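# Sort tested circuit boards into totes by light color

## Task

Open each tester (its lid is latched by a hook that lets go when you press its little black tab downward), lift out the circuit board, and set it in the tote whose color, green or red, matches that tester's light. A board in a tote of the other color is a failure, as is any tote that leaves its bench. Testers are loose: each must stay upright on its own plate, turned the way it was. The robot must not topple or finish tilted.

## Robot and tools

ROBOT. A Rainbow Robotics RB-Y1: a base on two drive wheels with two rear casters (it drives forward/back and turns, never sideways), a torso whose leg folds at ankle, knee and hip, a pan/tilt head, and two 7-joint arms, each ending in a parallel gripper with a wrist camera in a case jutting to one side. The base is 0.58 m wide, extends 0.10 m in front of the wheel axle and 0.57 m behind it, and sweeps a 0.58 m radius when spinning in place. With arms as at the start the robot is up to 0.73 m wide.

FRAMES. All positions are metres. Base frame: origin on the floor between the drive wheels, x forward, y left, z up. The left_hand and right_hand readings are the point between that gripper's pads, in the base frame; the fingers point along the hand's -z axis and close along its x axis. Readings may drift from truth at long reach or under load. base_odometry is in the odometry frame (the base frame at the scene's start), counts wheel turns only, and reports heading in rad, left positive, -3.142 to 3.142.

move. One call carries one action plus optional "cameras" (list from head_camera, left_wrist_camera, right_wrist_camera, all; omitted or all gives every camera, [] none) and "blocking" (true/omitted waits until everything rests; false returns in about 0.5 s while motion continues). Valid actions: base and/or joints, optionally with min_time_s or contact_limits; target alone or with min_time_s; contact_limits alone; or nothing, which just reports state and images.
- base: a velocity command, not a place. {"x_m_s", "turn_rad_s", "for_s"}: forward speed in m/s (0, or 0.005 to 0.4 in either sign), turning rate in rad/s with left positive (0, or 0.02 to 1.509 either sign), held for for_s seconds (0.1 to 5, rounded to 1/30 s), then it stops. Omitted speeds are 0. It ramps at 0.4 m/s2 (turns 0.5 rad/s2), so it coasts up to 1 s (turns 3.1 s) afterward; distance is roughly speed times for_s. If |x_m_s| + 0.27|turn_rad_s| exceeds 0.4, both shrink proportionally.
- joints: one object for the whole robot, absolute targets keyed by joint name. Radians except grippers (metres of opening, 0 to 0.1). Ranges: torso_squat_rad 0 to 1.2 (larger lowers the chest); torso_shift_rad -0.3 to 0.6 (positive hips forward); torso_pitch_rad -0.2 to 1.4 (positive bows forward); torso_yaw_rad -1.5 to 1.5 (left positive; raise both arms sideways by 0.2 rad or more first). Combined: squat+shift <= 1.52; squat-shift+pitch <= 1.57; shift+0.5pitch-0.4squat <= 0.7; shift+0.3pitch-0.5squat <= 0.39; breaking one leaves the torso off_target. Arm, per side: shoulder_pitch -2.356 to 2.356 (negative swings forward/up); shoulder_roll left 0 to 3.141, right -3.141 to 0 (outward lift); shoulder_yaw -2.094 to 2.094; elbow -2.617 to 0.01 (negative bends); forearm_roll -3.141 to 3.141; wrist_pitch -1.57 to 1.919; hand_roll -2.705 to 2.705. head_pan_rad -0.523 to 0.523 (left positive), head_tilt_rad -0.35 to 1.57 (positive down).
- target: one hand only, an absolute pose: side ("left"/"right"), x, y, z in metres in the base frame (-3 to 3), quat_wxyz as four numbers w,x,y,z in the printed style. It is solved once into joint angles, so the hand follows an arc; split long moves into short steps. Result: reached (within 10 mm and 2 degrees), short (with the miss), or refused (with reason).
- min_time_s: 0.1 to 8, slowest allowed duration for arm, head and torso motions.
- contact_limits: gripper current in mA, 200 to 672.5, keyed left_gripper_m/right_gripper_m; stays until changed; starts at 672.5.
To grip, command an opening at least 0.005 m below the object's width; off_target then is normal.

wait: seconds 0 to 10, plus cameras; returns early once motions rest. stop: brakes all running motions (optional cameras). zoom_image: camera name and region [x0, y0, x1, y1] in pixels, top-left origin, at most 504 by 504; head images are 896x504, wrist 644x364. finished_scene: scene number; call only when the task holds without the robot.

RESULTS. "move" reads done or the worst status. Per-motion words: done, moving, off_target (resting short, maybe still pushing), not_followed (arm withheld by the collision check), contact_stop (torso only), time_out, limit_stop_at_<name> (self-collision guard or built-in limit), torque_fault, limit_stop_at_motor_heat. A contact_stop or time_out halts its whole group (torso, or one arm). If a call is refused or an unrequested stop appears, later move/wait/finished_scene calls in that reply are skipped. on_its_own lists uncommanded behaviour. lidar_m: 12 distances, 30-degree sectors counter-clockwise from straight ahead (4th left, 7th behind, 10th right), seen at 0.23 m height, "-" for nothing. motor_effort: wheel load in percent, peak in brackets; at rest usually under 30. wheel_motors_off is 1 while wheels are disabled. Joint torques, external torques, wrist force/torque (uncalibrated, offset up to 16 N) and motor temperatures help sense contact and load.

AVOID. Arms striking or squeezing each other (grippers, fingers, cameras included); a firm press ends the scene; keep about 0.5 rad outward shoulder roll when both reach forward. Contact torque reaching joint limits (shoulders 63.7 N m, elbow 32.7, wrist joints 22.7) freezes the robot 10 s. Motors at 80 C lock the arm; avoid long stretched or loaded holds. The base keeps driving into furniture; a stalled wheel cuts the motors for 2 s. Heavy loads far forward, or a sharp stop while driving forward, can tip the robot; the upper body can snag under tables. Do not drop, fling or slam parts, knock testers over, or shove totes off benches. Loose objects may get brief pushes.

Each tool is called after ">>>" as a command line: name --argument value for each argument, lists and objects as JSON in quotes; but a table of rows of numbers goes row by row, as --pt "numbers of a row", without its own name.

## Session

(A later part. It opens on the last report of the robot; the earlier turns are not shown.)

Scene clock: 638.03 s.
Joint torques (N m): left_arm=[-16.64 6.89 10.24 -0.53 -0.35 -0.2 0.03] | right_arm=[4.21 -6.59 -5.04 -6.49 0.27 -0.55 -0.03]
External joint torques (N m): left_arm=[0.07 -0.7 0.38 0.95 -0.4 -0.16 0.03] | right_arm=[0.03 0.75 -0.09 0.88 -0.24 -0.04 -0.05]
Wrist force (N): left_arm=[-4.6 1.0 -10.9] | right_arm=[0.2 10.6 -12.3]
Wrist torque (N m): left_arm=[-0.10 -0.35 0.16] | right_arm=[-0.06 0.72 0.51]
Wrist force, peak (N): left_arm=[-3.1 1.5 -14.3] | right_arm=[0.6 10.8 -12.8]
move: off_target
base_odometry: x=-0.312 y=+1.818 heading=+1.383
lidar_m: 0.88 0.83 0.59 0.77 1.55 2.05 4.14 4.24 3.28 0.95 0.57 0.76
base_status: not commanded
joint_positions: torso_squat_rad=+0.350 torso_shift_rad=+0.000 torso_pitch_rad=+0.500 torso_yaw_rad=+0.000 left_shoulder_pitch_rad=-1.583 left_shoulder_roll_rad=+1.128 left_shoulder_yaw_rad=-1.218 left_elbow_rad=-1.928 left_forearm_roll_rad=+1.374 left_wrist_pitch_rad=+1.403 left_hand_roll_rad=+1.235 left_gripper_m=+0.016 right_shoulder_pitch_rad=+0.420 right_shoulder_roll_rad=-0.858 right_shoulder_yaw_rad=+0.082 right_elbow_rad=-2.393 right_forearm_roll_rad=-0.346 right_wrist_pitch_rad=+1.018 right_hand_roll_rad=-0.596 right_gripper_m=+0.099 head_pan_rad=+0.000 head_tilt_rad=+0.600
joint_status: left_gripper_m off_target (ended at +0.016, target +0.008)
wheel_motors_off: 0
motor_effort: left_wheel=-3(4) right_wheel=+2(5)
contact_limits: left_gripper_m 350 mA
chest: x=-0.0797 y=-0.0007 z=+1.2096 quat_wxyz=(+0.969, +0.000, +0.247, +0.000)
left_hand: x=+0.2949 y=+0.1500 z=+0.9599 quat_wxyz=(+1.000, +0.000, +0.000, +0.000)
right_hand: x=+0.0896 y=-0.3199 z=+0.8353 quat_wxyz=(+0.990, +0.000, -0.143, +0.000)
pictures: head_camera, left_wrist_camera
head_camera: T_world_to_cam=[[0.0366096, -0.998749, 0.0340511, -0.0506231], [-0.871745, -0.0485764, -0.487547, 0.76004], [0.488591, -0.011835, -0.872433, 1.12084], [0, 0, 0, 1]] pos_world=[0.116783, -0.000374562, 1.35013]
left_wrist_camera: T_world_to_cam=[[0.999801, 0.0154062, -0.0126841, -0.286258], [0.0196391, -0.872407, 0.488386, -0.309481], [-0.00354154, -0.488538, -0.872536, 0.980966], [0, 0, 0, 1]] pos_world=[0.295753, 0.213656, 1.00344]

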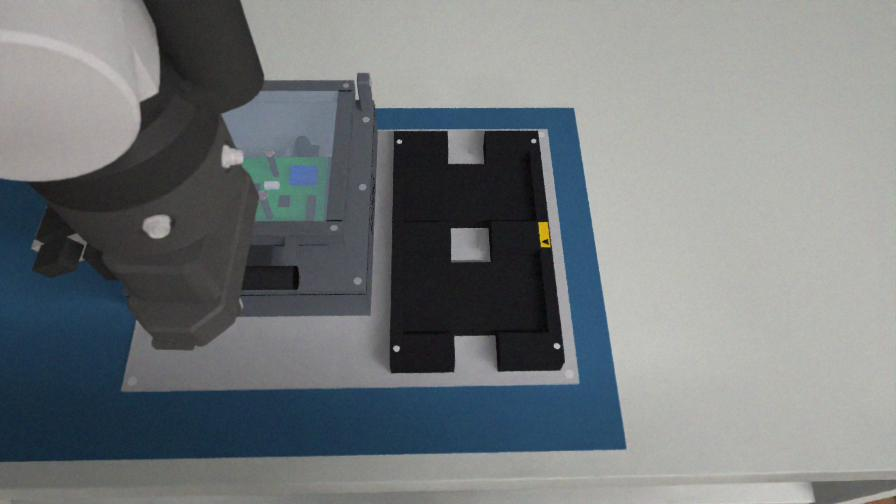

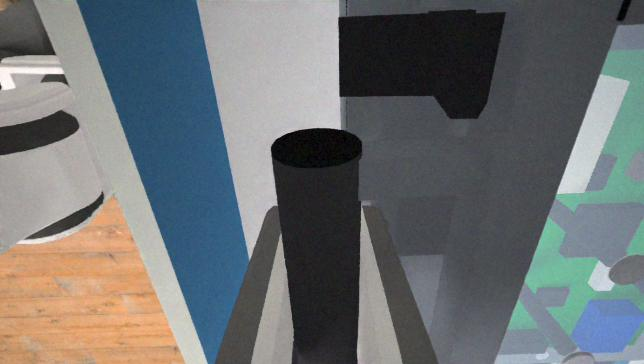

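Gripped. Offset x +.007, y .15.

>>> move --target '{"side":"left","x":0.298,"y":0.15,"z":0.992,"quat_wxyz":[1,0,0,0]}' --cameras '[]'

>>> move --target '{"side":"left","x":0.317,"y":0.15,"z":1.046,"quat_wxyz":[1,0,0,0]}' --cameras '[]'

>>> move --target '{"side":"left","x":0.344,"y":0.15,"z":1.083,"quat_wxyz":[1,0,0,0]}' --cameras '["head_camera"]'

>>> move --target '{"side":"left","x":0.381,"y":0.15,"z":1.111,"quat_wxyz":[1,0,0,0]}' --cameras '[]'

>>> move --target '{"side":"left","x":0.422,"y":0.15,"z":1.125,"quat_wxyz":[0.9962,0,-0.0872,0]}' --cameras '[]'

>>> move --target '{"side":"left","x":0.464,"y":0.15,"z":1.145,"quat_wxyz":[0.9848,0,-0.1736,0]}' --cameras '["head_camera"]'

Scene clock: 650.77 s.
Joint torques (N m): left_arm=[-16.79 6.87 11 -2.66 0.95 -0.04 -0.12] | right_arm=[3.93 -6.58 -4.76 -6.51 0.2 -0.57 0.07]
External joint torques (N m): left_arm=[0.03 -0.63 0.99 -1.71 0.9 0 -0.12] | right_arm=[-0.25 0.76 0.19 0.86 -0.32 -0.07 0.06]
Wrist force (N): left_arm=[3.0 1.3 -12.9] | right_arm=[0.8 10.6 -12.4]
Wrist torque (N m): left_arm=[0.00 -0.22 0.14] | right_arm=[-0.07 0.79 0.50]
Wrist force, peak (N): left_arm=[-6.9 6.0 -15.4] | right_arm=[0.7 10.7 -12.9]
move: done
base_odometry: x=-0.312 y=+1.818 heading=+1.383
lidar_m: 0.88 0.83 0.59 0.77 1.55 2.05 4.14 4.24 3.29 0.94 0.56 0.76
base_status: not commanded
joint_positions: torso_squat_rad=+0.350 torso_shift_rad=+0.000 torso_pitch_rad=+0.500 torso_yaw_rad=+0.000 left_shoulder_pitch_rad=-1.637 left_shoulder_roll_rad=+1.157 left_shoulder_yaw_rad=-1.179 left_elbow_rad=-1.946 left_forearm_roll_rad=+1.445 left_wrist_pitch_rad=+1.460 left_hand_roll_rad=+1.231 left_gripper_m=+0.016 right_shoulder_pitch_rad=+0.420 right_shoulder_roll_rad=-0.858 right_shoulder_yaw_rad=+0.082 right_elbow_rad=-2.393 right_forearm_roll_rad=-0.346 right_wrist_pitch_rad=+1.018 right_hand_roll_rad=-0.596 right_gripper_m=+0.099 head_pan_rad=+0.000 head_tilt_rad=+0.600
joint_status: all done
wheel_motors_off: 0
motor_effort: left_wheel=-4(5) right_wheel=+3(4)
contact_limits: left_gripper_m 350 mA
chest: x=-0.0796 y=-0.0007 z=+1.2096 quat_wxyz=(+0.969, +0.000, +0.247, +0.000)
left_hand: x=+0.2981 y=+0.1502 z=+0.9918 quat_wxyz=(+1.000, +0.000, +0.000, +0.000)
left_hand_status: reached (checked arc, planned for 0.3 s): 0 mm and 0.0 deg off.
right_hand: x=+0.0897 y=-0.3199 z=+0.8352 quat_wxyz=(+0.990, +0.000, -0.143, +0.000)

Scene clock: 651.70 s.
Joint torques (N m): left_arm=[-17.96 6.87 11.99 -0.86 0.64 -0.32 -0.27] | right_arm=[3.7 -6.84 -5.05 -6.59 0.21 -0.63 -0.01]
External joint torques (N m): left_arm=[-0.39 -0.47 1.74 -0.8 0.6 -0.27 -0.27] | right_arm=[-0.48 0.5 -0.1 0.78 -0.31 -0.12 -0.02]
Wrist force (N): left_arm=[1.1 1.0 -14.7] | right_arm=[0.6 10.5 -12.5]
Wrist torque (N m): left_arm=[0.04 -0.17 0.07] | right_arm=[-0.05 0.78 0.50]
Wrist force, peak (N): left_arm=[7.1 4.2 -19.3] | right_arm=[0.2 10.4 -13.1]
move: done
base_odometry: x=-0.312 y=+1.818 heading=+1.383
lidar_m: 0.88 0.83 0.59 0.77 1.55 2.05 4.14 4.24 3.29 0.95 0.57 0.77
base_status: not commanded
joint_positions: torso_squat_rad=+0.350 torso_shift_rad=+0.000 torso_pitch_rad=+0.500 torso_yaw_rad=+0.000 left_shoulder_pitch_rad=-1.744 left_shoulder_roll_rad=+1.169 left_shoulder_yaw_rad=-1.116 left_elbow_rad=-1.877 left_forearm_roll_rad=+1.563 left_wrist_pitch_rad=+1.564 left_hand_roll_rad=+1.174 left_gripper_m=+0.015 right_shoulder_pitch_rad=+0.420 right_shoulder_roll_rad=-0.858 right_shoulder_yaw_rad=+0.082 right_elbow_rad=-2.393 right_forearm_roll_rad=-0.346 right_wrist_pitch_rad=+1.018 right_hand_roll_rad=-0.596 right_gripper_m=+0.099 head_pan_rad=+0.000 head_tilt_rad=+0.600
joint_status: all done
wheel_motors_off: 0
motor_effort: left_wheel=-4(6) right_wheel=+2(5)
contact_limits: left_gripper_m 350 mA
chest: x=-0.0796 y=-0.0007 z=+1.2096 quat_wxyz=(+0.969, +0.000, +0.247, +0.000)
left_hand: x=+0.3169 y=+0.1501 z=+1.0458 quat_wxyz=(+1.000, +0.000, +0.000, +0.000)
left_hand_status: reached (checked arc, planned for 0.4 s): 0 mm and 0.0 deg off.
right_hand: x=+0.0897 y=-0.3199 z=+0.8352 quat_wxyz=(+0.990, +0.000, -0.143, +0.000)

Scene clock: 652.63 s.
Joint torques (N m): left_arm=[-19.47 4.75 12.6 0.89 0.31 -1.38 -0.19] | right_arm=[3.67 -6.75 -4.57 -6.44 0.19 -0.6 -0.01]
External joint torques (N m): left_arm=[-0.75 -2.54 2.28 0.56 0.27 -1.33 -0.19] | right_arm=[-0.51 0.59 0.38 0.93 -0.33 -0.09 -0.03]
Wrist force (N): left_arm=[-3.2 5.6 -13.7] | right_arm=[0.5 10.6 -12.5]
Wrist torque (N m): left_arm=[0.00 -0.19 0.13] | right_arm=[-0.05 0.78 0.52]
Wrist force, peak (N): left_arm=[5.0 5.2 -19.6] | right_arm=[0.6 11.0 -12.9]
move: done
base_odometry: x=-0.312 y=+1.818 heading=+1.383
lidar_m: 0.88 0.82 0.59 0.77 1.56 2.05 4.14 4.24 3.29 0.94 0.56 0.75
base_status: not commanded
joint_positions: torso_squat_rad=+0.350 torso_shift_rad=+0.000 torso_pitch_rad=+0.500 torso_yaw_rad=+0.000 left_shoulder_pitch_rad=-1.830 left_shoulder_roll_rad=+1.137 left_shoulder_yaw_rad=-1.086 left_elbow_rad=-1.730 left_forearm_roll_rad=+1.619 left_wrist_pitch_rad=+1.647 left_hand_roll_rad=+1.085 left_gripper_m=+0.015 right_shoulder_pitch_rad=+0.420 right_shoulder_roll_rad=-0.858 right_shoulder_yaw_rad=+0.082 right_elbow_rad=-2.393 right_forearm_roll_rad=-0.346 right_wrist_pitch_rad=+1.018 right_hand_roll_rad=-0.596 right_gripper_m=+0.099 head_pan_rad=+0.000 head_tilt_rad=+0.600
joint_status: all done
wheel_motors_off: 0
motor_effort: left_wheel=-1(5) right_wheel=+2(5)
contact_limits: left_gripper_m 350 mA
chest: x=-0.0797 y=-0.0007 z=+1.2096 quat_wxyz=(+0.969, +0.000, +0.247, +0.000)
left_hand: x=+0.3436 y=+0.1505 z=+1.0830 quat_wxyz=(+1.000, +0.000, +0.000, +0.000)
left_hand_status: reached (checked arc, planned for 0.4 s): 1 mm and 0.1 deg off.
right_hand: x=+0.0896 y=-0.3199 z=+0.8353 quat_wxyz=(+0.990, +0.000, -0.143, +0.000)
head_camera: T_world_to_cam=[[0.0366924, -0.998745, 0.0341013, -0.0506], [-0.871698, -0.0486742, -0.48762, 0.760101], [0.488668, -0.0118341, -0.872389, 1.12091], [0, 0, 0, 1]] pos_world=[0.116683, -0.000274204, 1.35024]

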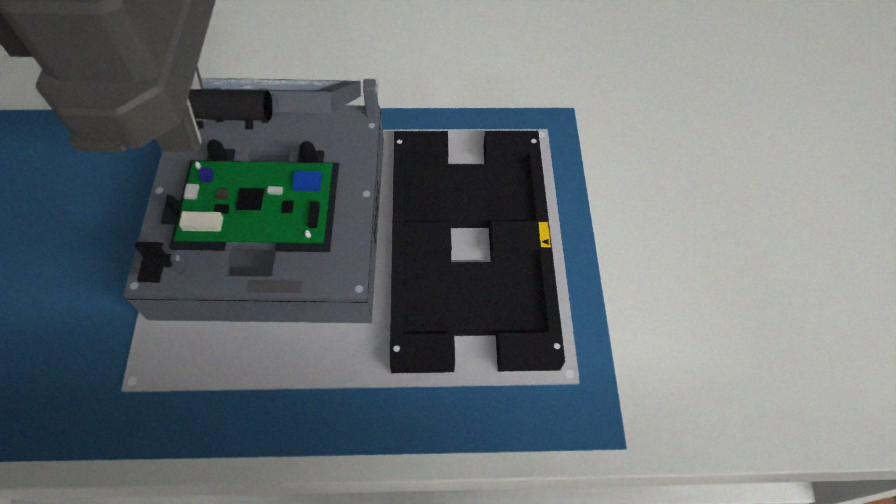

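Scene clock: 653.63 s.
Joint torques (N m): left_arm=[-17.28 4.33 10.03 1.53 -0.74 -3.07 -0.04] | right_arm=[3.77 -6.98 -4.82 -6.35 0.25 -0.56 -0.05]
External joint torques (N m): left_arm=[3.09 -3.02 -0.01 1.23 -0.81 -3.01 -0.04] | right_arm=[-0.39 0.36 0.13 1.02 -0.26 -0.06 -0.07]
Wrist force (N): left_arm=[-12.4 8.4 1.5] | right_arm=[0.7 10.5 -12.6]
Wrist torque (N m): left_arm=[0.02 -0.09 0.08] | right_arm=[-0.06 0.78 0.52]
Wrist force, peak (N): left_arm=[-20.3 6.7 4.3] | right_arm=[0.5 10.8 -12.8]
move: done
base_odometry: x=-0.312 y=+1.818 heading=+1.384
lidar_m: 0.88 0.82 0.58 0.78 1.56 2.05 4.14 4.23 3.29 0.96 0.56 0.77
base_status: not commanded
joint_positions: torso_squat_rad=+0.350 torso_shift_rad=+0.000 torso_pitch_rad=+0.499 torso_yaw_rad=+0.000 left_shoulder_pitch_rad=-1.915 left_shoulder_roll_rad=+1.062 left_shoulder_yaw_rad=-1.079 left_elbow_rad=-1.501 left_forearm_roll_rad=+1.626 left_wrist_pitch_rad=+1.716 left_hand_roll_rad=+0.953 left_gripper_m=+0.015 right_shoulder_pitch_rad=+0.420 right_shoulder_roll_rad=-0.858 right_shoulder_yaw_rad=+0.082 right_elbow_rad=-2.393 right_forearm_roll_rad=-0.346 right_wrist_pitch_rad=+1.018 right_hand_roll_rad=-0.596 right_gripper_m=+0.099 head_pan_rad=+0.000 head_tilt_rad=+0.600
joint_status: all done
wheel_motors_off: 0
motor_effort: left_wheel=+1(2) right_wheel=+4(6)
contact_limits: left_gripper_m 350 mA
chest: x=-0.0801 y=-0.0007 z=+1.2097 quat_wxyz=(+0.969, +0.000, +0.247, +0.000)
left_hand: x=+0.3803 y=+0.1503 z=+1.1117 quat_wxyz=(+1.000, +0.000, -0.001, +0.000)
left_hand_status: reached (checked arc, planned for 0.6 s): 1 mm and 0.1 deg off.
right_hand: x=+0.0895 y=-0.3199 z=+0.8355 quat_wxyz=(+0.990, +0.000, -0.143, +0.000)

Scene clock: 654.50 s.
Joint torques (N m): left_arm=[-13.78 0.64 6.97 0.48 0.55 -3.55 0.03] | right_arm=[3.56 -6.88 -4.87 -6.53 0.24 -0.59 -0.01]
External joint torques (N m): left_arm=[7 -6.71 -3.17 0.09 0.8 -3.29 0.04] | right_arm=[-0.6 0.47 0.09 0.84 -0.28 -0.08 -0.03]
Wrist force (N): left_arm=[-7.9 14.1 13.0] | right_arm=[0.5 10.5 -12.4]
Wrist torque (N m): left_arm=[-0.08 -0.26 -0.36] | right_arm=[-0.03 0.77 0.50]
Wrist force, peak (N): left_arm=[-19.7 15.0 10.6] | right_arm=[0.5 10.9 -12.8]
move: done
base_odometry: x=-0.312 y=+1.818 heading=+1.384
lidar_m: 0.88 0.82 0.58 0.77 1.55 2.05 4.14 4.24 3.28 0.95 0.56 0.76
base_status: not commanded
joint_positions: torso_squat_rad=+0.350 torso_shift_rad=+0.000 torso_pitch_rad=+0.499 torso_yaw_rad=+0.000 left_shoulder_pitch_rad=-1.943 left_shoulder_roll_rad=+1.061 left_shoulder_yaw_rad=-1.082 left_elbow_rad=-1.478 left_forearm_roll_rad=+1.500 left_wrist_pitch_rad=+1.631 left_hand_roll_rad=+0.928 left_gripper_m=+0.015 right_shoulder_pitch_rad=+0.420 right_shoulder_roll_rad=-0.858 right_shoulder_yaw_rad=+0.082 right_elbow_rad=-2.393 right_forearm_roll_rad=-0.346 right_wrist_pitch_rad=+1.018 right_hand_roll_rad=-0.596 right_gripper_m=+0.099 head_pan_rad=+0.000 head_tilt_rad=+0.600
joint_status: all done
wheel_motors_off: 0
motor_effort: left_wheel=+3(4) right_wheel=+3(4)
contact_limits: left_gripper_m 350 mA
chest: x=-0.0803 y=-0.0006 z=+1.2097 quat_wxyz=(+0.969, +0.000, +0.247, +0.000)
left_hand: x=+0.4220 y=+0.1508 z=+1.1264 quat_wxyz=(+0.996, +0.000, -0.088, +0.001)
left_hand_status: reached (checked arc, planned for 0.3 s): 2 mm and 0.2 deg off.
right_hand: x=+0.0895 y=-0.3198 z=+0.8356 quat_wxyz=(+0.990, +0.000, -0.143, +0.000)

Scene clock: 655.20 s.
Joint torques (N m): left_arm=[-26.66 6.98 13.63 1.19 -0.73 -1.68 0.21] | right_arm=[4.02 -6.92 -4.77 -6.32 0.22 -0.52 0.06]
External joint torques (N m): left_arm=[-5.4 -0.41 3.42 0.8 -0.23 -1.21 0.23] | right_arm=[-0.17 0.42 0.18 1.05 -0.3 -0.02 0.04]
Wrist force (N): left_arm=[-7.4 3.1 -22.1] | right_arm=[0.7 10.6 -12.5]
Wrist torque (N m): left_arm=[-0.24 -0.35 -0.56] | right_arm=[-0.07 0.77 0.50]
Wrist force, peak (N): left_arm=[-9.7 2.2 -25.6] | right_arm=[0.7 10.9 -13.0]
move: done
base_odometry: x=-0.312 y=+1.818 heading=+1.383
lidar_m: 0.88 0.82 0.59 0.77 1.55 2.05 4.14 4.24 3.29 0.94 0.56 0.76
base_status: not commanded
joint_positions: torso_squat_rad=+0.350 torso_shift_rad=+0.000 torso_pitch_rad=+0.500 torso_yaw_rad=+0.000 left_shoulder_pitch_rad=-1.966 left_shoulder_roll_rad=+1.052 left_shoulder_yaw_rad=-1.087 left_elbow_rad=-1.446 left_forearm_roll_rad=+1.375 left_wrist_pitch_rad=+1.537 left_hand_roll_rad=+0.907 left_gripper_m=+0.015 right_shoulder_pitch_rad=+0.420 right_shoulder_roll_rad=-0.858 right_shoulder_yaw_rad=+0.082 right_elbow_rad=-2.393 right_forearm_roll_rad=-0.346 right_wrist_pitch_rad=+1.018 right_hand_roll_rad=-0.596 right_gripper_m=+0.099 head_pan_rad=+0.000 head_tilt_rad=+0.600
joint_status: all done
wheel_motors_off: 0
motor_effort: left_wheel=-2(5) right_wheel=+2(4)
contact_limits: left_gripper_m 350 mA
chest: x=-0.0795 y=-0.0006 z=+1.2096 quat_wxyz=(+0.969, +0.000, +0.248, +0.000)
left_hand: x=+0.4643 y=+0.1504 z=+1.1429 quat_wxyz=(+0.985, +0.001, -0.172, +0.000)
left_hand_status: reached (checked arc, planned for 0.3 s): 2 mm and 0.2 deg off.
right_hand: x=+0.0897 y=-0.3198 z=+0.8352 quat_wxyz=(+0.990, +0.000, -0.143, +0.000)
head_camera: T_world_to_cam=[[0.0366648, -0.998743, 0.0341707, -0.0505985], [-0.871961, -0.0486777, -0.48715, 0.759752], [0.488201, -0.0119343, -0.872649, 1.12094], [0, 0, 0, 1]] pos_world=[0.117083, -0.000174357, 1.35003]

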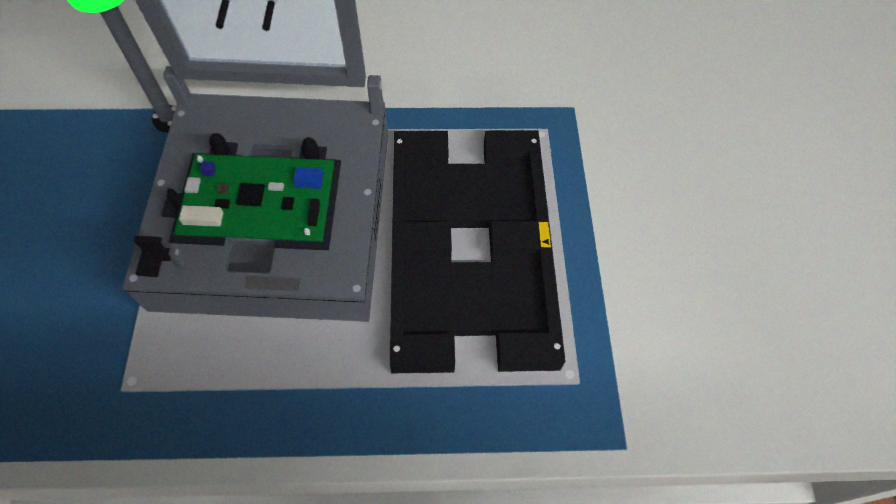

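>>> move --target '{"side":"left","x":0.502,"y":0.15,"z":1.142,"quat_wxyz":[0.9763,0,-0.2164,0]}' --cameras '["head_camera"]'

Scene clock: 659.73 s.
Joint torques (N m): left_arm=[-28.07 8.44 14.27 0.7 -1.49 -1.8 0.16] | right_arm=[3.75 -6.97 -4.66 -6.51 0.23 -0.62 0.01]
External joint torques (N m): left_arm=[-5.84 0.77 4.27 0.58 -0.89 -1.2 0.18] | right_arm=[-0.44 0.37 0.28 0.86 -0.29 -0.11 -0.01]
Wrist force (N): left_arm=[-10.7 1.7 -20.6] | right_arm=[0.4 10.7 -12.4]
Wrist torque (N m): left_arm=[-0.22 -0.31 -0.40] | right_arm=[-0.08 0.74 0.51]
Wrist force, peak (N): left_arm=[-13.5 0.9 -25.0] | right_arm=[0.8 10.8 -12.8]
move: done
base_odometry: x=-0.312 y=+1.818 heading=+1.383
lidar_m: 0.88 0.82 0.59 0.77 1.55 2.05 4.14 4.24 3.29 0.94 0.57 0.75
base_status: not commanded
joint_positions: torso_squat_rad=+0.350 torso_shift_rad=+0.000 torso_pitch_rad=+0.500 torso_yaw_rad=+0.000 left_shoulder_pitch_rad=-1.965 left_shoulder_roll_rad=+1.003 left_shoulder_yaw_rad=-1.102 left_elbow_rad=-1.337 left_forearm_roll_rad=+1.290 left_wrist_pitch_rad=+1.446 left_hand_roll_rad=+0.853 left_gripper_m=+0.015 right_shoulder_pitch_rad=+0.420 right_shoulder_roll_rad=-0.858 right_shoulder_yaw_rad=+0.082 right_elbow_rad=-2.393 right_forearm_roll_rad=-0.346 right_wrist_pitch_rad=+1.018 right_hand_roll_rad=-0.596 right_gripper_m=+0.099 head_pan_rad=+0.000 head_tilt_rad=+0.600
joint_status: all done
wheel_motors_off: 0
motor_effort: left_wheel=-3(4) right_wheel=+2(4)
contact_limits: left_gripper_m 350 mA
chest: x=-0.0794 y=-0.0006 z=+1.2096 quat_wxyz=(+0.969, +0.000, +0.248, +0.000)
left_hand: x=+0.5014 y=+0.1504 z=+1.1406 quat_wxyz=(+0.977, +0.001, -0.215, +0.000)
left_hand_status: reached (checked arc, planned for 0.4 s): 2 mm and 0.1 deg off.
right_hand: x=+0.0897 y=-0.3199 z=+0.8352 quat_wxyz=(+0.990, +0.000, -0.142, +0.000)
head_camera: T_world_to_cam=[[0.036578, -0.998748, 0.03412, -0.0506202], [-0.871988, -0.0485766, -0.487111, 0.759697], [0.488159, -0.0119347, -0.872673, 1.12098], [0, 0, 0, 1]] pos_world=[0.117083, -0.000274726, 1.35003]

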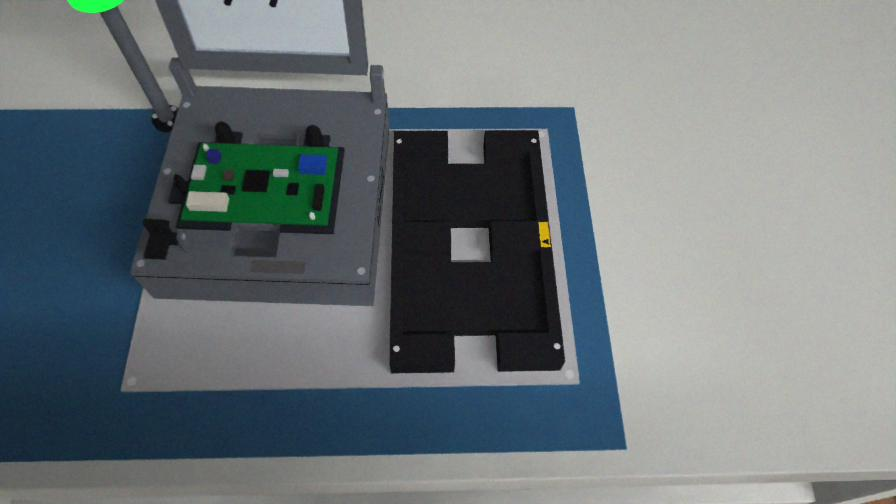

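>>> move --joints '{"left_gripper_m": 0.04}' --cameras '["left_wrist_camera","head_camera"]'

Scene clock: 664.27 s.
Joint torques (N m): left_arm=[-21.68 8.26 11.05 0.67 -0.48 -1 0.19] | right_arm=[3.97 -6.87 -4.94 -6.47 0.26 -0.61 0.06]
External joint torques (N m): left_arm=[0.55 0.59 1.05 0.53 0.11 -0.4 0.21] | right_arm=[-0.2 0.47 0.01 0.9 -0.26 -0.11 0.05]
Wrist force (N): left_arm=[-4.2 1.1 -9.0] | right_arm=[0.6 10.4 -12.5]
Wrist torque (N m): left_arm=[-0.13 -0.56 -0.22] | right_arm=[-0.02 0.78 0.49]
Wrist force, peak (N): left_arm=[-10.6 1.5 -20.7] | right_arm=[0.5 10.8 -12.9]
move: done
base_odometry: x=-0.312 y=+1.818 heading=+1.383
lidar_m: 0.88 0.81 0.58 0.77 1.55 2.05 4.14 4.24 3.29 0.95 0.56 0.76
base_status: not commanded
joint_positions: torso_squat_rad=+0.350 torso_shift_rad=+0.000 torso_pitch_rad=+0.500 torso_yaw_rad=+0.000 left_shoulder_pitch_rad=-1.967 left_shoulder_roll_rad=+1.003 left_shoulder_yaw_rad=-1.101 left_elbow_rad=-1.337 left_forearm_roll_rad=+1.290 left_wrist_pitch_rad=+1.446 left_hand_roll_rad=+0.853 left_gripper_m=+0.040 right_shoulder_pitch_rad=+0.420 right_shoulder_roll_rad=-0.858 right_shoulder_yaw_rad=+0.082 right_elbow_rad=-2.393 right_forearm_roll_rad=-0.346 right_wrist_pitch_rad=+1.018 right_hand_roll_rad=-0.596 right_gripper_m=+0.099 head_pan_rad=+0.000 head_tilt_rad=+0.600
joint_status: all done
wheel_motors_off: 0
motor_effort: left_wheel=-2(5) right_wheel=+3(4)
contact_limits: left_gripper_m 350 mA
chest: x=-0.0797 y=-0.0007 z=+1.2096 quat_wxyz=(+0.969, +0.000, +0.247, +0.000)
left_hand: x=+0.5015 y=+0.1499 z=+1.1421 quat_wxyz=(+0.976, +0.000, -0.217, +0.000)
right_hand: x=+0.0897 y=-0.3199 z=+0.8353 quat_wxyz=(+0.990, +0.000, -0.143, +0.000)
pictures: head_camera, left_wrist_camera
head_camera: T_world_to_cam=[[0.0365647, -0.998748, 0.0341327, -0.0506283], [-0.871813, -0.0485755, -0.487424, 0.759888], [0.488472, -0.0119348, -0.872498, 1.12094], [0, 0, 0, 1]] pos_world=[0.116783, -0.00027473, 1.35013]
left_wrist_camera: T_world_to_cam=[[0.911184, 0.0151045, 0.411722, -0.930804], [-0.189089, -0.872531, 0.450483, -0.254565], [0.366045, -0.488325, -0.79218, 0.863386], [0, 0, 0, 1]] pos_world=[0.483961, 0.213557, 1.18187]

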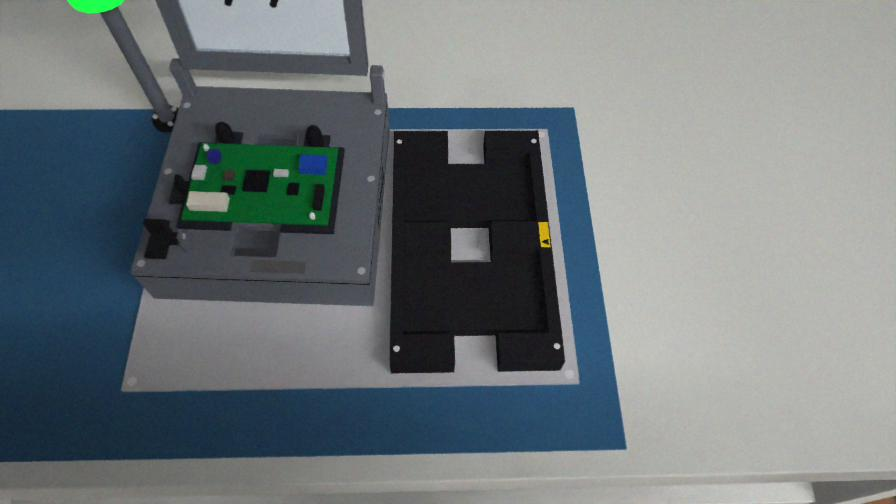

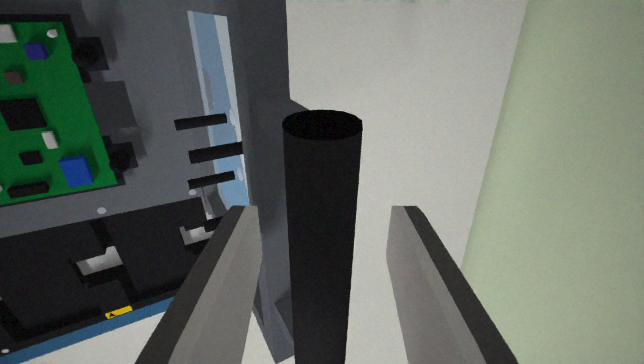

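>>> move --target '{"side":"left","x":0.465,"y":0.15,"z":1.225,"quat_wxyz":[0.9763,0,-0.2164,0]}' --cameras '[]'

>>> move --target '{"side":"left","x":0.3,"y":0.13,"z":1.18,"quat_wxyz":[1,0,0,0]}' --cameras '[]'

>>> move --joints '{"left_gripper_m": 0.097}' --cameras '[]'

>>> move --target '{"side":"left","x":0.35,"y":0.14,"z":1.05,"quat_wxyz":[1,0,0,0]}' --cameras '["left_wrist_camera","head_camera"]'

Scene clock: 672.27 s.
Joint torques (N m): left_arm=[-18.59 6.24 9.16 0.7 -0.48 -0.75 0.28] | right_arm=[3.67 -7.02 -4.8 -6.5 0.27 -0.59 -0.02]
External joint torques (N m): left_arm=[2.11 -0.25 -0.58 -0.18 0.14 -0.17 0.3] | right_arm=[-0.5 0.32 0.15 0.87 -0.25 -0.08 -0.03]
Wrist force (N): left_arm=[-4.4 1.0 -9.1] | right_arm=[0.5 10.5 -12.5]
Wrist torque (N m): left_arm=[-0.15 -0.55 -0.19] | right_arm=[-0.05 0.78 0.51]
Wrist force, peak (N): left_arm=[-4.6 1.1 -11.4] | right_arm=[0.5 10.8 -12.9]
move: done
base_odometry: x=-0.312 y=+1.818 heading=+1.383
lidar_m: 0.88 0.81 0.59 0.77 1.55 2.05 4.13 4.24 3.28 0.94 0.57 0.76
base_status: not commanded
joint_positions: torso_squat_rad=+0.350 torso_shift_rad=+0.000 torso_pitch_rad=+0.500 torso_yaw_rad=+0.000 left_shoulder_pitch_rad=-2.106 left_shoulder_roll_rad=+1.078 left_shoulder_yaw_rad=-1.036 left_elbow_rad=-1.432 left_forearm_roll_rad=+1.389 left_wrist_pitch_rad=+1.635 left_hand_roll_rad=+0.891 left_gripper_m=+0.040 right_shoulder_pitch_rad=+0.420 right_shoulder_roll_rad=-0.858 right_shoulder_yaw_rad=+0.082 right_elbow_rad=-2.393 right_forearm_roll_rad=-0.346 right_wrist_pitch_rad=+1.018 right_hand_roll_rad=-0.596 right_gripper_m=+0.099 head_pan_rad=+0.000 head_tilt_rad=+0.600
joint_status: all done
wheel_motors_off: 0
motor_effort: left_wheel=-4(5) right_wheel=+4(5)
contact_limits: left_gripper_m 350 mA
chest: x=-0.0797 y=-0.0007 z=+1.2096 quat_wxyz=(+0.969, +0.000, +0.247, +0.000)
left_hand: x=+0.4650 y=+0.1499 z=+1.2253 quat_wxyz=(+0.976, +0.000, -0.217, +0.000)
left_hand_status: reached (checked arc, planned for 0.4 s): 0 mm and 0.0 deg off.
right_hand: x=+0.0896 y=-0.3199 z=+0.8353 quat_wxyz=(+0.990, +0.000, -0.143, +0.000)

Scene clock: 673.43 s.
Joint torques (N m): left_arm=[-15.79 6.39 10.29 1.87 0.09 -0.12 -0.17] | right_arm=[3.7 -6.88 -4.93 -6.51 0.29 -0.52 -0.04]
External joint torques (N m): left_arm=[1.64 0.62 0.67 0.01 0.04 -0.08 -0.17] | right_arm=[-0.47 0.46 0.02 0.87 -0.23 -0.02 -0.06]
Wrist force (N): left_arm=[-1.8 1.2 -9.6] | right_arm=[0.7 10.6 -12.4]
Wrist torque (N m): left_arm=[-0.17 -0.41 -0.23] | right_arm=[-0.05 0.78 0.50]
Wrist force, peak (N): left_arm=[-2.3 1.8 -10.4] | right_arm=[0.6 10.8 -12.9]
move: done
base_odometry: x=-0.312 y=+1.818 heading=+1.383
lidar_m: 0.88 0.83 0.59 0.78 1.56 2.05 4.14 4.24 3.29 0.95 0.56 0.75
base_status: not commanded
joint_positions: torso_squat_rad=+0.350 torso_shift_rad=+0.000 torso_pitch_rad=+0.500 torso_yaw_rad=+0.000 left_shoulder_pitch_rad=-2.042 left_shoulder_roll_rad=+1.165 left_shoulder_yaw_rad=-1.010 left_elbow_rad=-1.815 left_forearm_roll_rad=+1.835 left_wrist_pitch_rad=+1.821 left_hand_roll_rad=+1.248 left_gripper_m=+0.040 right_shoulder_pitch_rad=+0.420 right_shoulder_roll_rad=-0.858 right_shoulder_yaw_rad=+0.082 right_elbow_rad=-2.393 right_forearm_roll_rad=-0.346 right_wrist_pitch_rad=+1.018 right_hand_roll_rad=-0.596 right_gripper_m=+0.099 head_pan_rad=+0.000 head_tilt_rad=+0.600
joint_status: all done
wheel_motors_off: 0
motor_effort: left_wheel=-3(5) right_wheel=+4(5)
contact_limits: left_gripper_m 350 mA
chest: x=-0.0797 y=-0.0007 z=+1.2096 quat_wxyz=(+0.969, +0.000, +0.247, +0.000)
left_hand: x=+0.2998 y=+0.1299 z=+1.1799 quat_wxyz=(+1.000, +0.001, +0.002, -0.001)
left_hand_status: reached (checked arc, planned for 0.7 s): 0 mm and 0.2 deg off.
right_hand: x=+0.0897 y=-0.3199 z=+0.8353 quat_wxyz=(+0.990, +0.000, -0.143, +0.000)

Scene clock: 674.60 s.
Joint torques (N m): left_arm=[-15.43 6.61 10.51 1.83 0.13 -0.03 -0.22] | right_arm=[3.81 -7.01 -4.64 -6.48 0.21 -0.58 0.05]
External joint torques (N m): left_arm=[2 0.85 0.89 -0.03 0.08 0.01 -0.22] | right_arm=[-0.36 0.33 0.31 0.89 -0.31 -0.07 0.03]
Wrist force (N): left_arm=[-1.7 1.1 -10.1] | right_arm=[0.6 10.7 -12.6]
Wrist torque (N m): left_arm=[-0.16 -0.40 -0.23] | right_arm=[-0.06 0.77 0.52]
Wrist force, peak (N): left_arm=[-1.7 1.1 -10.2] | right_arm=[0.5 10.6 -12.9]
move: done
base_odometry: x=-0.312 y=+1.818 heading=+1.383
lidar_m: 0.88 0.82 0.59 0.77 1.56 2.06 4.14 4.24 3.29 0.95 0.57 0.76
base_status: not commanded
joint_positions: torso_squat_rad=+0.350 torso_shift_rad=+0.000 torso_pitch_rad=+0.500 torso_yaw_rad=+0.000 left_shoulder_pitch_rad=-2.042 left_shoulder_roll_rad=+1.165 left_shoulder_yaw_rad=-1.010 left_elbow_rad=-1.815 left_forearm_roll_rad=+1.835 left_wrist_pitch_rad=+1.821 left_hand_roll_rad=+1.248 left_gripper_m=+0.097 right_shoulder_pitch_rad=+0.420 right_shoulder_roll_rad=-0.858 right_shoulder_yaw_rad=+0.082 right_elbow_rad=-2.393 right_forearm_roll_rad=-0.346 right_wrist_pitch_rad=+1.018 right_hand_roll_rad=-0.596 right_gripper_m=+0.099 head_pan_rad=+0.000 head_tilt_rad=+0.600
joint_status: all done
wheel_motors_off: 0
motor_effort: left_wheel=-3(6) right_wheel=+3(5)
contact_limits: left_gripper_m 350 mA
chest: x=-0.0797 y=-0.0007 z=+1.2096 quat_wxyz=(+0.969, +0.000, +0.247, +0.000)
left_hand: x=+0.2998 y=+0.1299 z=+1.1799 quat_wxyz=(+1.000, +0.001, +0.002, -0.001)
right_hand: x=+0.0897 y=-0.3199 z=+0.8353 quat_wxyz=(+0.990, +0.000, -0.143, +0.000)

Scene clock: 675.53 s.
Joint torques (N m): left_arm=[-19 6.5 10.92 0.54 0.41 0.12 0.31] | right_arm=[3.69 -6.79 -4.84 -6.43 0.2 -0.59 0.05]
External joint torques (N m): left_arm=[0.21 -0.88 0.54 0.54 0.37 0.17 0.31] | right_arm=[-0.48 0.54 0.11 0.94 -0.32 -0.08 0.03]
Wrist force (N): left_arm=[-1.7 1.1 -9.6] | right_arm=[0.3 10.5 -12.4]
Wrist torque (N m): left_arm=[-0.14 -0.37 -0.22] | right_arm=[-0.04 0.74 0.50]
Wrist force, peak (N): left_arm=[-1.6 1.0 -11.0] | right_arm=[0.6 11.0 -12.5]
move: done
base_odometry: x=-0.312 y=+1.818 heading=+1.383
lidar_m: 0.88 0.83 0.59 0.76 1.56 2.05 4.14 4.24 3.29 0.95 0.57 0.76
base_status: not commanded
joint_positions: torso_squat_rad=+0.350 torso_shift_rad=+0.000 torso_pitch_rad=+0.500 torso_yaw_rad=+0.000 left_shoulder_pitch_rad=-1.807 left_shoulder_roll_rad=+1.086 left_shoulder_yaw_rad=-1.151 left_elbow_rad=-1.693 left_forearm_roll_rad=+1.571 left_wrist_pitch_rad=+1.572 left_hand_roll_rad=+1.084 left_gripper_m=+0.097 right_shoulder_pitch_rad=+0.420 right_shoulder_roll_rad=-0.858 right_shoulder_yaw_rad=+0.082 right_elbow_rad=-2.393 right_forearm_roll_rad=-0.346 right_wrist_pitch_rad=+1.018 right_hand_roll_rad=-0.596 right_gripper_m=+0.099 head_pan_rad=+0.000 head_tilt_rad=+0.600
joint_status: all done
wheel_motors_off: 0
motor_effort: left_wheel=-5(5) right_wheel=+2(5)
contact_limits: left_gripper_m 350 mA
chest: x=-0.0797 y=-0.0007 z=+1.2096 quat_wxyz=(+0.969, +0.000, +0.247, +0.000)
left_hand: x=+0.3500 y=+0.1401 z=+1.0499 quat_wxyz=(+1.000, +0.000, +0.000, +0.000)
left_hand_status: reached (checked arc, planned for 0.6 s): 0 mm and 0.0 deg off.
right_hand: x=+0.0897 y=-0.3199 z=+0.8353 quat_wxyz=(+0.990, +0.000, -0.143, +0.000)
pictures: head_camera, left_wrist_camera
head_camera: T_world_to_cam=[[0.0366096, -0.998749, 0.0340511, -0.0506231], [-0.871745, -0.0485764, -0.487547, 0.76004], [0.488591, -0.011835, -0.872433, 1.12084], [0, 0, 0, 1]] pos_world=[0.116783, -0.000374562, 1.35013]
left_wrist_camera: T_world_to_cam=[[0.999802, 0.0155504, -0.0124201, -0.340374], [0.0196359, -0.872427, 0.488349, -0.36306], [-0.00324164, -0.488496, -0.87256, 1.05468], [0, 0, 0, 1]] pos_world=[0.350855, 0.203756, 1.09334]

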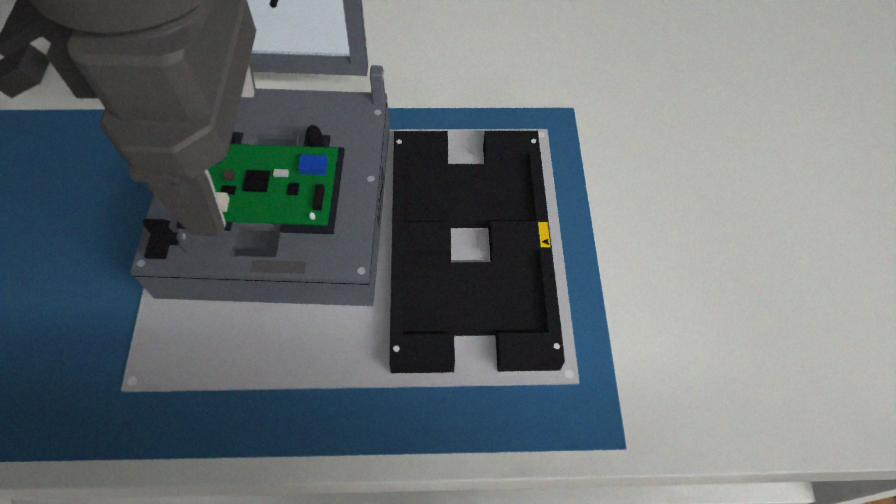

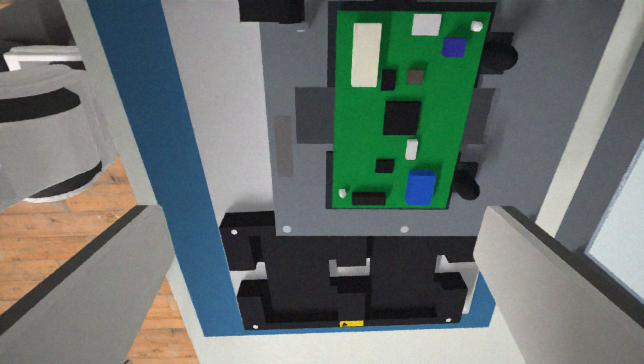

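>>> move --target '{"side":"left","x":0.397,"y":0.147,"z":0.965,"quat_wxyz":[1,0,0,0]}' --cameras '["left_wrist_camera","head_camera"]'

Scene clock: 681.87 s.
Joint torques (N m): left_arm=[-20.31 7.34 9.76 -0.28 0.3 -0.07 0.33] | right_arm=[3.93 -6.75 -5.13 -6.54 0.22 -0.58 -0.01]
External joint torques (N m): left_arm=[0.83 -0.82 0.04 0.51 0.27 -0.01 0.33] | right_arm=[-0.25 0.59 -0.18 0.83 -0.3 -0.08 -0.03]
Wrist force (N): left_arm=[-1.8 1.3 -9.6] | right_arm=[0.4 10.8 -12.7]
Wrist torque (N m): left_arm=[-0.16 -0.42 -0.22] | right_arm=[-0.07 0.76 0.50]
Wrist force, peak (N): left_arm=[-1.7 0.8 -11.2] | right_arm=[0.6 10.8 -13.0]
move: done
base_odometry: x=-0.312 y=+1.818 heading=+1.383
lidar_m: 0.88 0.82 0.59 0.77 1.56 2.06 4.13 4.24 3.29 0.94 0.57 0.76
base_status: not commanded
joint_positions: torso_squat_rad=+0.350 torso_shift_rad=+0.000 torso_pitch_rad=+0.500 torso_yaw_rad=+0.000 left_shoulder_pitch_rad=-1.706 left_shoulder_roll_rad=+0.928 left_shoulder_yaw_rad=-1.224 left_elbow_rad=-1.370 left_forearm_roll_rad=+1.456 left_wrist_pitch_rad=+1.419 left_hand_roll_rad=+0.887 left_gripper_m=+0.097 right_shoulder_pitch_rad=+0.420 right_shoulder_roll_rad=-0.858 right_shoulder_yaw_rad=+0.082 right_elbow_rad=-2.393 right_forearm_roll_rad=-0.346 right_wrist_pitch_rad=+1.018 right_hand_roll_rad=-0.596 right_gripper_m=+0.099 head_pan_rad=+0.000 head_tilt_rad=+0.600
joint_status: all done
wheel_motors_off: 0
motor_effort: left_wheel=-3(4) right_wheel=+2(5)
contact_limits: left_gripper_m 350 mA
chest: x=-0.0797 y=-0.0007 z=+1.2096 quat_wxyz=(+0.969, +0.000, +0.247, +0.000)
left_hand: x=+0.3967 y=+0.1471 z=+0.9651 quat_wxyz=(+1.000, +0.000, -0.001, +0.000)
left_hand_status: reached (checked arc, planned for 0.7 s): 0 mm and 0.1 deg off.
right_hand: x=+0.0897 y=-0.3199 z=+0.8353 quat_wxyz=(+0.990, +0.000, -0.143, +0.000)
pictures: head_camera, left_wrist_camera
head_camera: T_world_to_cam=[[0.0366096, -0.998749, 0.0340511, -0.0506231], [-0.871745, -0.0485764, -0.487547, 0.76004], [0.488591, -0.011835, -0.872433, 1.12084], [0, 0, 0, 1]] pos_world=[0.116783, -0.000374562, 1.35013]
left_wrist_camera: T_world_to_cam=[[0.99982, 0.0157475, -0.0105987, -0.390025], [0.0189186, -0.872249, 0.488696, -0.316562], [-0.00154896, -0.488809, -0.87239, 0.983479], [0, 0, 0, 1]] pos_world=[0.397467, 0.210754, 1.00855]

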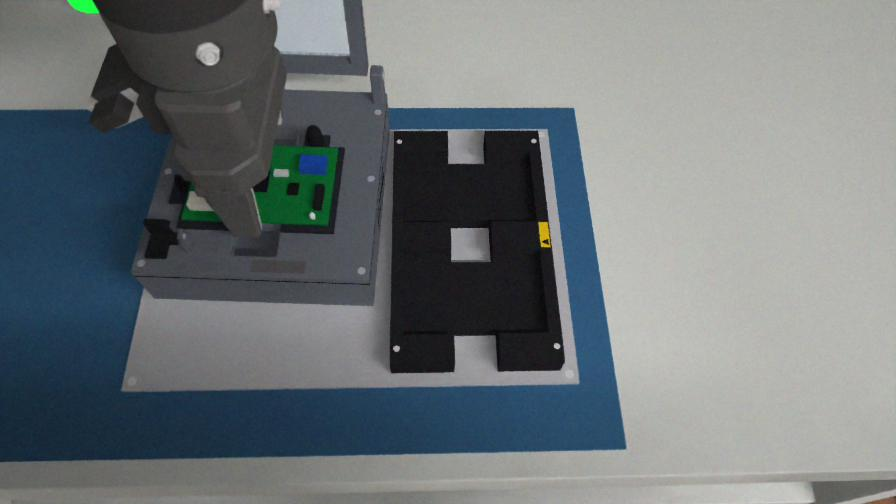

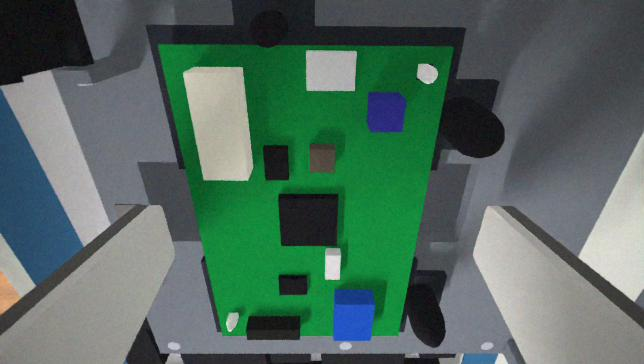

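>>> move --target '{"side":"left","x":0.394,"y":0.147,"z":0.947,"quat_wxyz":[1,0,0,0]}' --cameras '["left_wrist_camera"]'

>>> move --target '{"side":"left","x":0.394,"y":0.147,"z":0.935,"quat_wxyz":[1,0,0,0]}' --cameras '["left_wrist_camera"]'

>>> move --joints '{"left_gripper_m": 0.06}' --cameras '["left_wrist_camera"]'

Scene clock: 689.97 s.
Joint torques (N m): left_arm=[-18.99 6.71 8.92 0.18 -0.21 -0.56 0.16] | right_arm=[3.93 -6.87 -4.76 -6.18 0.28 -0.55 0.02]
External joint torques (N m): left_arm=[2.06 -1.45 -0.7 1.1 -0.25 -0.53 0.16] | right_arm=[-0.24 0.47 0.19 1.19 -0.24 -0.05 0.01]
Wrist force (N): left_arm=[-4.1 0.7 -6.8] | right_arm=[0.5 10.7 -12.6]
Wrist torque (N m): left_arm=[-0.15 -0.50 -0.24] | right_arm=[-0.06 0.76 0.49]
Wrist force, peak (N): left_arm=[-15.5 3.2 5.8] | right_arm=[1.0 10.9 -12.9]
move: done
base_odometry: x=-0.312 y=+1.818 heading=+1.383
lidar_m: 0.88 0.83 0.59 0.77 1.56 2.05 4.14 4.24 3.29 0.95 0.57 0.76
base_status: not commanded
joint_positions: torso_squat_rad=+0.350 torso_shift_rad=+0.000 torso_pitch_rad=+0.500 torso_yaw_rad=+0.000 left_shoulder_pitch_rad=-1.677 left_shoulder_roll_rad=+0.913 left_shoulder_yaw_rad=-1.237 left_elbow_rad=-1.359 left_forearm_roll_rad=+1.435 left_wrist_pitch_rad=+1.386 left_hand_roll_rad=+0.887 left_gripper_m=+0.097 right_shoulder_pitch_rad=+0.420 right_shoulder_roll_rad=-0.858 right_shoulder_yaw_rad=+0.082 right_elbow_rad=-2.393 right_forearm_roll_rad=-0.346 right_wrist_pitch_rad=+1.018 right_hand_roll_rad=-0.596 right_gripper_m=+0.099 head_pan_rad=+0.000 head_tilt_rad=+0.600
joint_status: all done
wheel_motors_off: 0
motor_effort: left_wheel=-4(4) right_wheel=+4(4)
contact_limits: left_gripper_m 350 mA
chest: x=-0.0798 y=-0.0007 z=+1.2096 quat_wxyz=(+0.969, +0.000, +0.247, +0.000)
left_hand: x=+0.3940 y=+0.1470 z=+0.9473 quat_wxyz=(+1.000, +0.000, +0.000, +0.000)
left_hand_status: reached (checked arc, planned for 0.2 s): 0 mm and 0.0 deg off.
right_hand: x=+0.0896 y=-0.3199 z=+0.8353 quat_wxyz=(+0.990, +0.000, -0.143, +0.000)
left_wrist_camera: T_world_to_cam=[[0.999809, 0.0154279, -0.0120173, -0.386126], [0.019333, -0.872297, 0.488593, -0.307951], [-0.00294466, -0.488732, -0.872429, 0.968469], [0, 0, 0, 1]] pos_world=[0.394858, 0.210654, 0.990743]

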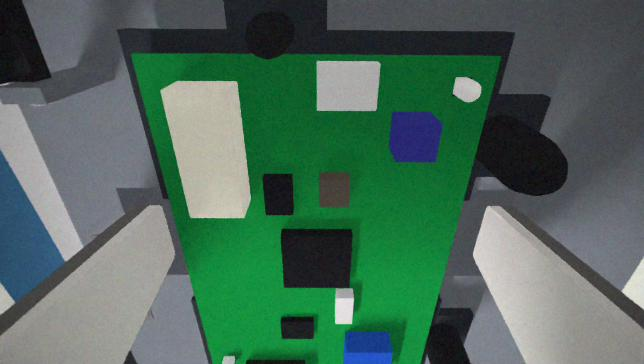

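Scene clock: 691.07 s.
Joint torques (N m): left_arm=[-19.87 7.2 8.69 0.03 -0.02 -0.39 -0.27] | right_arm=[3.83 -7.2 -4.9 -6.47 0.18 -0.6 -0.03]
External joint torques (N m): left_arm=[1.17 -0.97 -0.81 1.04 -0.04 -0.34 -0.27] | right_arm=[-0.35 0.14 0.05 0.9 -0.33 -0.09 -0.05]
Wrist force (N): left_arm=[-1.2 0.9 -9.9] | right_arm=[0.9 10.7 -12.8]
Wrist torque (N m): left_arm=[-0.13 -0.36 -0.22] | right_arm=[-0.10 0.80 0.50]
Wrist force, peak (N): left_arm=[-49.1 6.4 70.6] | right_arm=[2.2 11.4 -12.9]
move: done
base_odometry: x=-0.312 y=+1.818 heading=+1.383
lidar_m: 0.88 0.83 0.59 0.77 1.56 2.06 4.13 4.24 3.29 0.94 0.57 0.76
base_status: not commanded
joint_positions: torso_squat_rad=+0.350 torso_shift_rad=+0.000 torso_pitch_rad=+0.500 torso_yaw_rad=+0.000 left_shoulder_pitch_rad=-1.660 left_shoulder_roll_rad=+0.898 left_shoulder_yaw_rad=-1.246 left_elbow_rad=-1.342 left_forearm_roll_rad=+1.422 left_wrist_pitch_rad=+1.363 left_hand_roll_rad=+0.881 left_gripper_m=+0.097 right_shoulder_pitch_rad=+0.420 right_shoulder_roll_rad=-0.858 right_shoulder_yaw_rad=+0.082 right_elbow_rad=-2.393 right_forearm_roll_rad=-0.346 right_wrist_pitch_rad=+1.018 right_hand_roll_rad=-0.596 right_gripper_m=+0.099 head_pan_rad=+0.000 head_tilt_rad=+0.600
joint_status: all done
wheel_motors_off: 0
motor_effort: left_wheel=-2(24) right_wheel=+2(33)
contact_limits: left_gripper_m 350 mA
chest: x=-0.0797 y=-0.0007 z=+1.2096 quat_wxyz=(+0.969, +0.000, +0.247, +0.000)
left_hand: x=+0.3937 y=+0.1471 z=+0.9354 quat_wxyz=(+1.000, +0.000, +0.000, +0.000)
left_hand_status: reached (checked arc, planned for 0.2 s): 1 mm and 0.0 deg off.
right_hand: x=+0.0897 y=-0.3199 z=+0.8353 quat_wxyz=(+0.990, +0.000, -0.143, +0.000)
left_wrist_camera: T_world_to_cam=[[0.999808, 0.0152856, -0.0122784, -0.385683], [0.019336, -0.872366, 0.48847, -0.301909], [-0.00324469, -0.488613, -0.872494, 0.958293], [0, 0, 0, 1]] pos_world=[0.394556, 0.210755, 0.978843]

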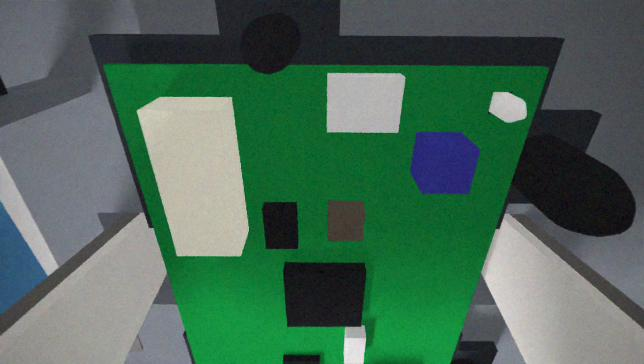

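Scene clock: 691.97 s.
Joint torques (N m): left_arm=[-19.83 7.45 8.39 0.01 0.08 -0.35 -0.15] | right_arm=[3.95 -6.85 -4.84 -6.37 0.27 -0.51 0.03]
External joint torques (N m): left_arm=[1.21 -0.72 -1.11 1.01 0.05 -0.29 -0.15] | right_arm=[-0.22 0.49 0.11 1 -0.25 -0.01 0.02]
Wrist force (N): left_arm=[-2.3 0.8 -10.3] | right_arm=[0.4 10.6 -12.8]
Wrist torque (N m): left_arm=[-0.16 -0.41 -0.27] | right_arm=[-0.07 0.75 0.50]
Wrist force, peak (N): left_arm=[-2.0 1.0 -10.6] | right_arm=[0.4 10.8 -12.9]
move: off_target
base_odometry: x=-0.312 y=+1.818 heading=+1.383
lidar_m: 0.89 0.82 0.59 0.78 1.56 2.06 4.13 4.24 3.29 0.94 0.56 0.76
base_status: not commanded
joint_positions: torso_squat_rad=+0.350 torso_shift_rad=+0.000 torso_pitch_rad=+0.500 torso_yaw_rad=+0.000 left_shoulder_pitch_rad=-1.660 left_shoulder_roll_rad=+0.898 left_shoulder_yaw_rad=-1.246 left_elbow_rad=-1.342 left_forearm_roll_rad=+1.422 left_wrist_pitch_rad=+1.363 left_hand_roll_rad=+0.881 left_gripper_m=+0.071 right_shoulder_pitch_rad=+0.420 right_shoulder_roll_rad=-0.858 right_shoulder_yaw_rad=+0.082 right_elbow_rad=-2.393 right_forearm_roll_rad=-0.346 right_wrist_pitch_rad=+1.018 right_hand_roll_rad=-0.596 right_gripper_m=+0.099 head_pan_rad=+0.000 head_tilt_rad=+0.600
joint_status: left_gripper_m off_target (ended at +0.071, target +0.060)
wheel_motors_off: 0
motor_effort: left_wheel=-3(5) right_wheel=+3(5)
contact_limits: left_gripper_m 350 mA
chest: x=-0.0797 y=-0.0007 z=+1.2096 quat_wxyz=(+0.969, +0.000, +0.247, +0.000)
left_hand: x=+0.3937 y=+0.1471 z=+0.9354 quat_wxyz=(+1.000, +0.000, +0.000, +0.000)
right_hand: x=+0.0897 y=-0.3199 z=+0.8353 quat_wxyz=(+0.990, +0.000, -0.143, +0.000)
left_wrist_camera: T_world_to_cam=[[0.999808, 0.0152856, -0.0122784, -0.385683], [0.019336, -0.872366, 0.48847, -0.301909], [-0.00324469, -0.488613, -0.872494, 0.958293], [0, 0, 0, 1]] pos_world=[0.394556, 0.210755, 0.978843]

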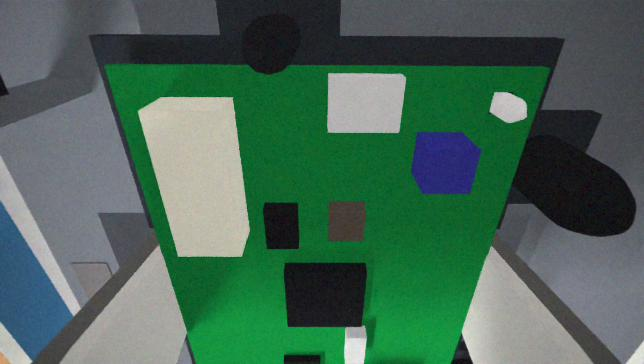

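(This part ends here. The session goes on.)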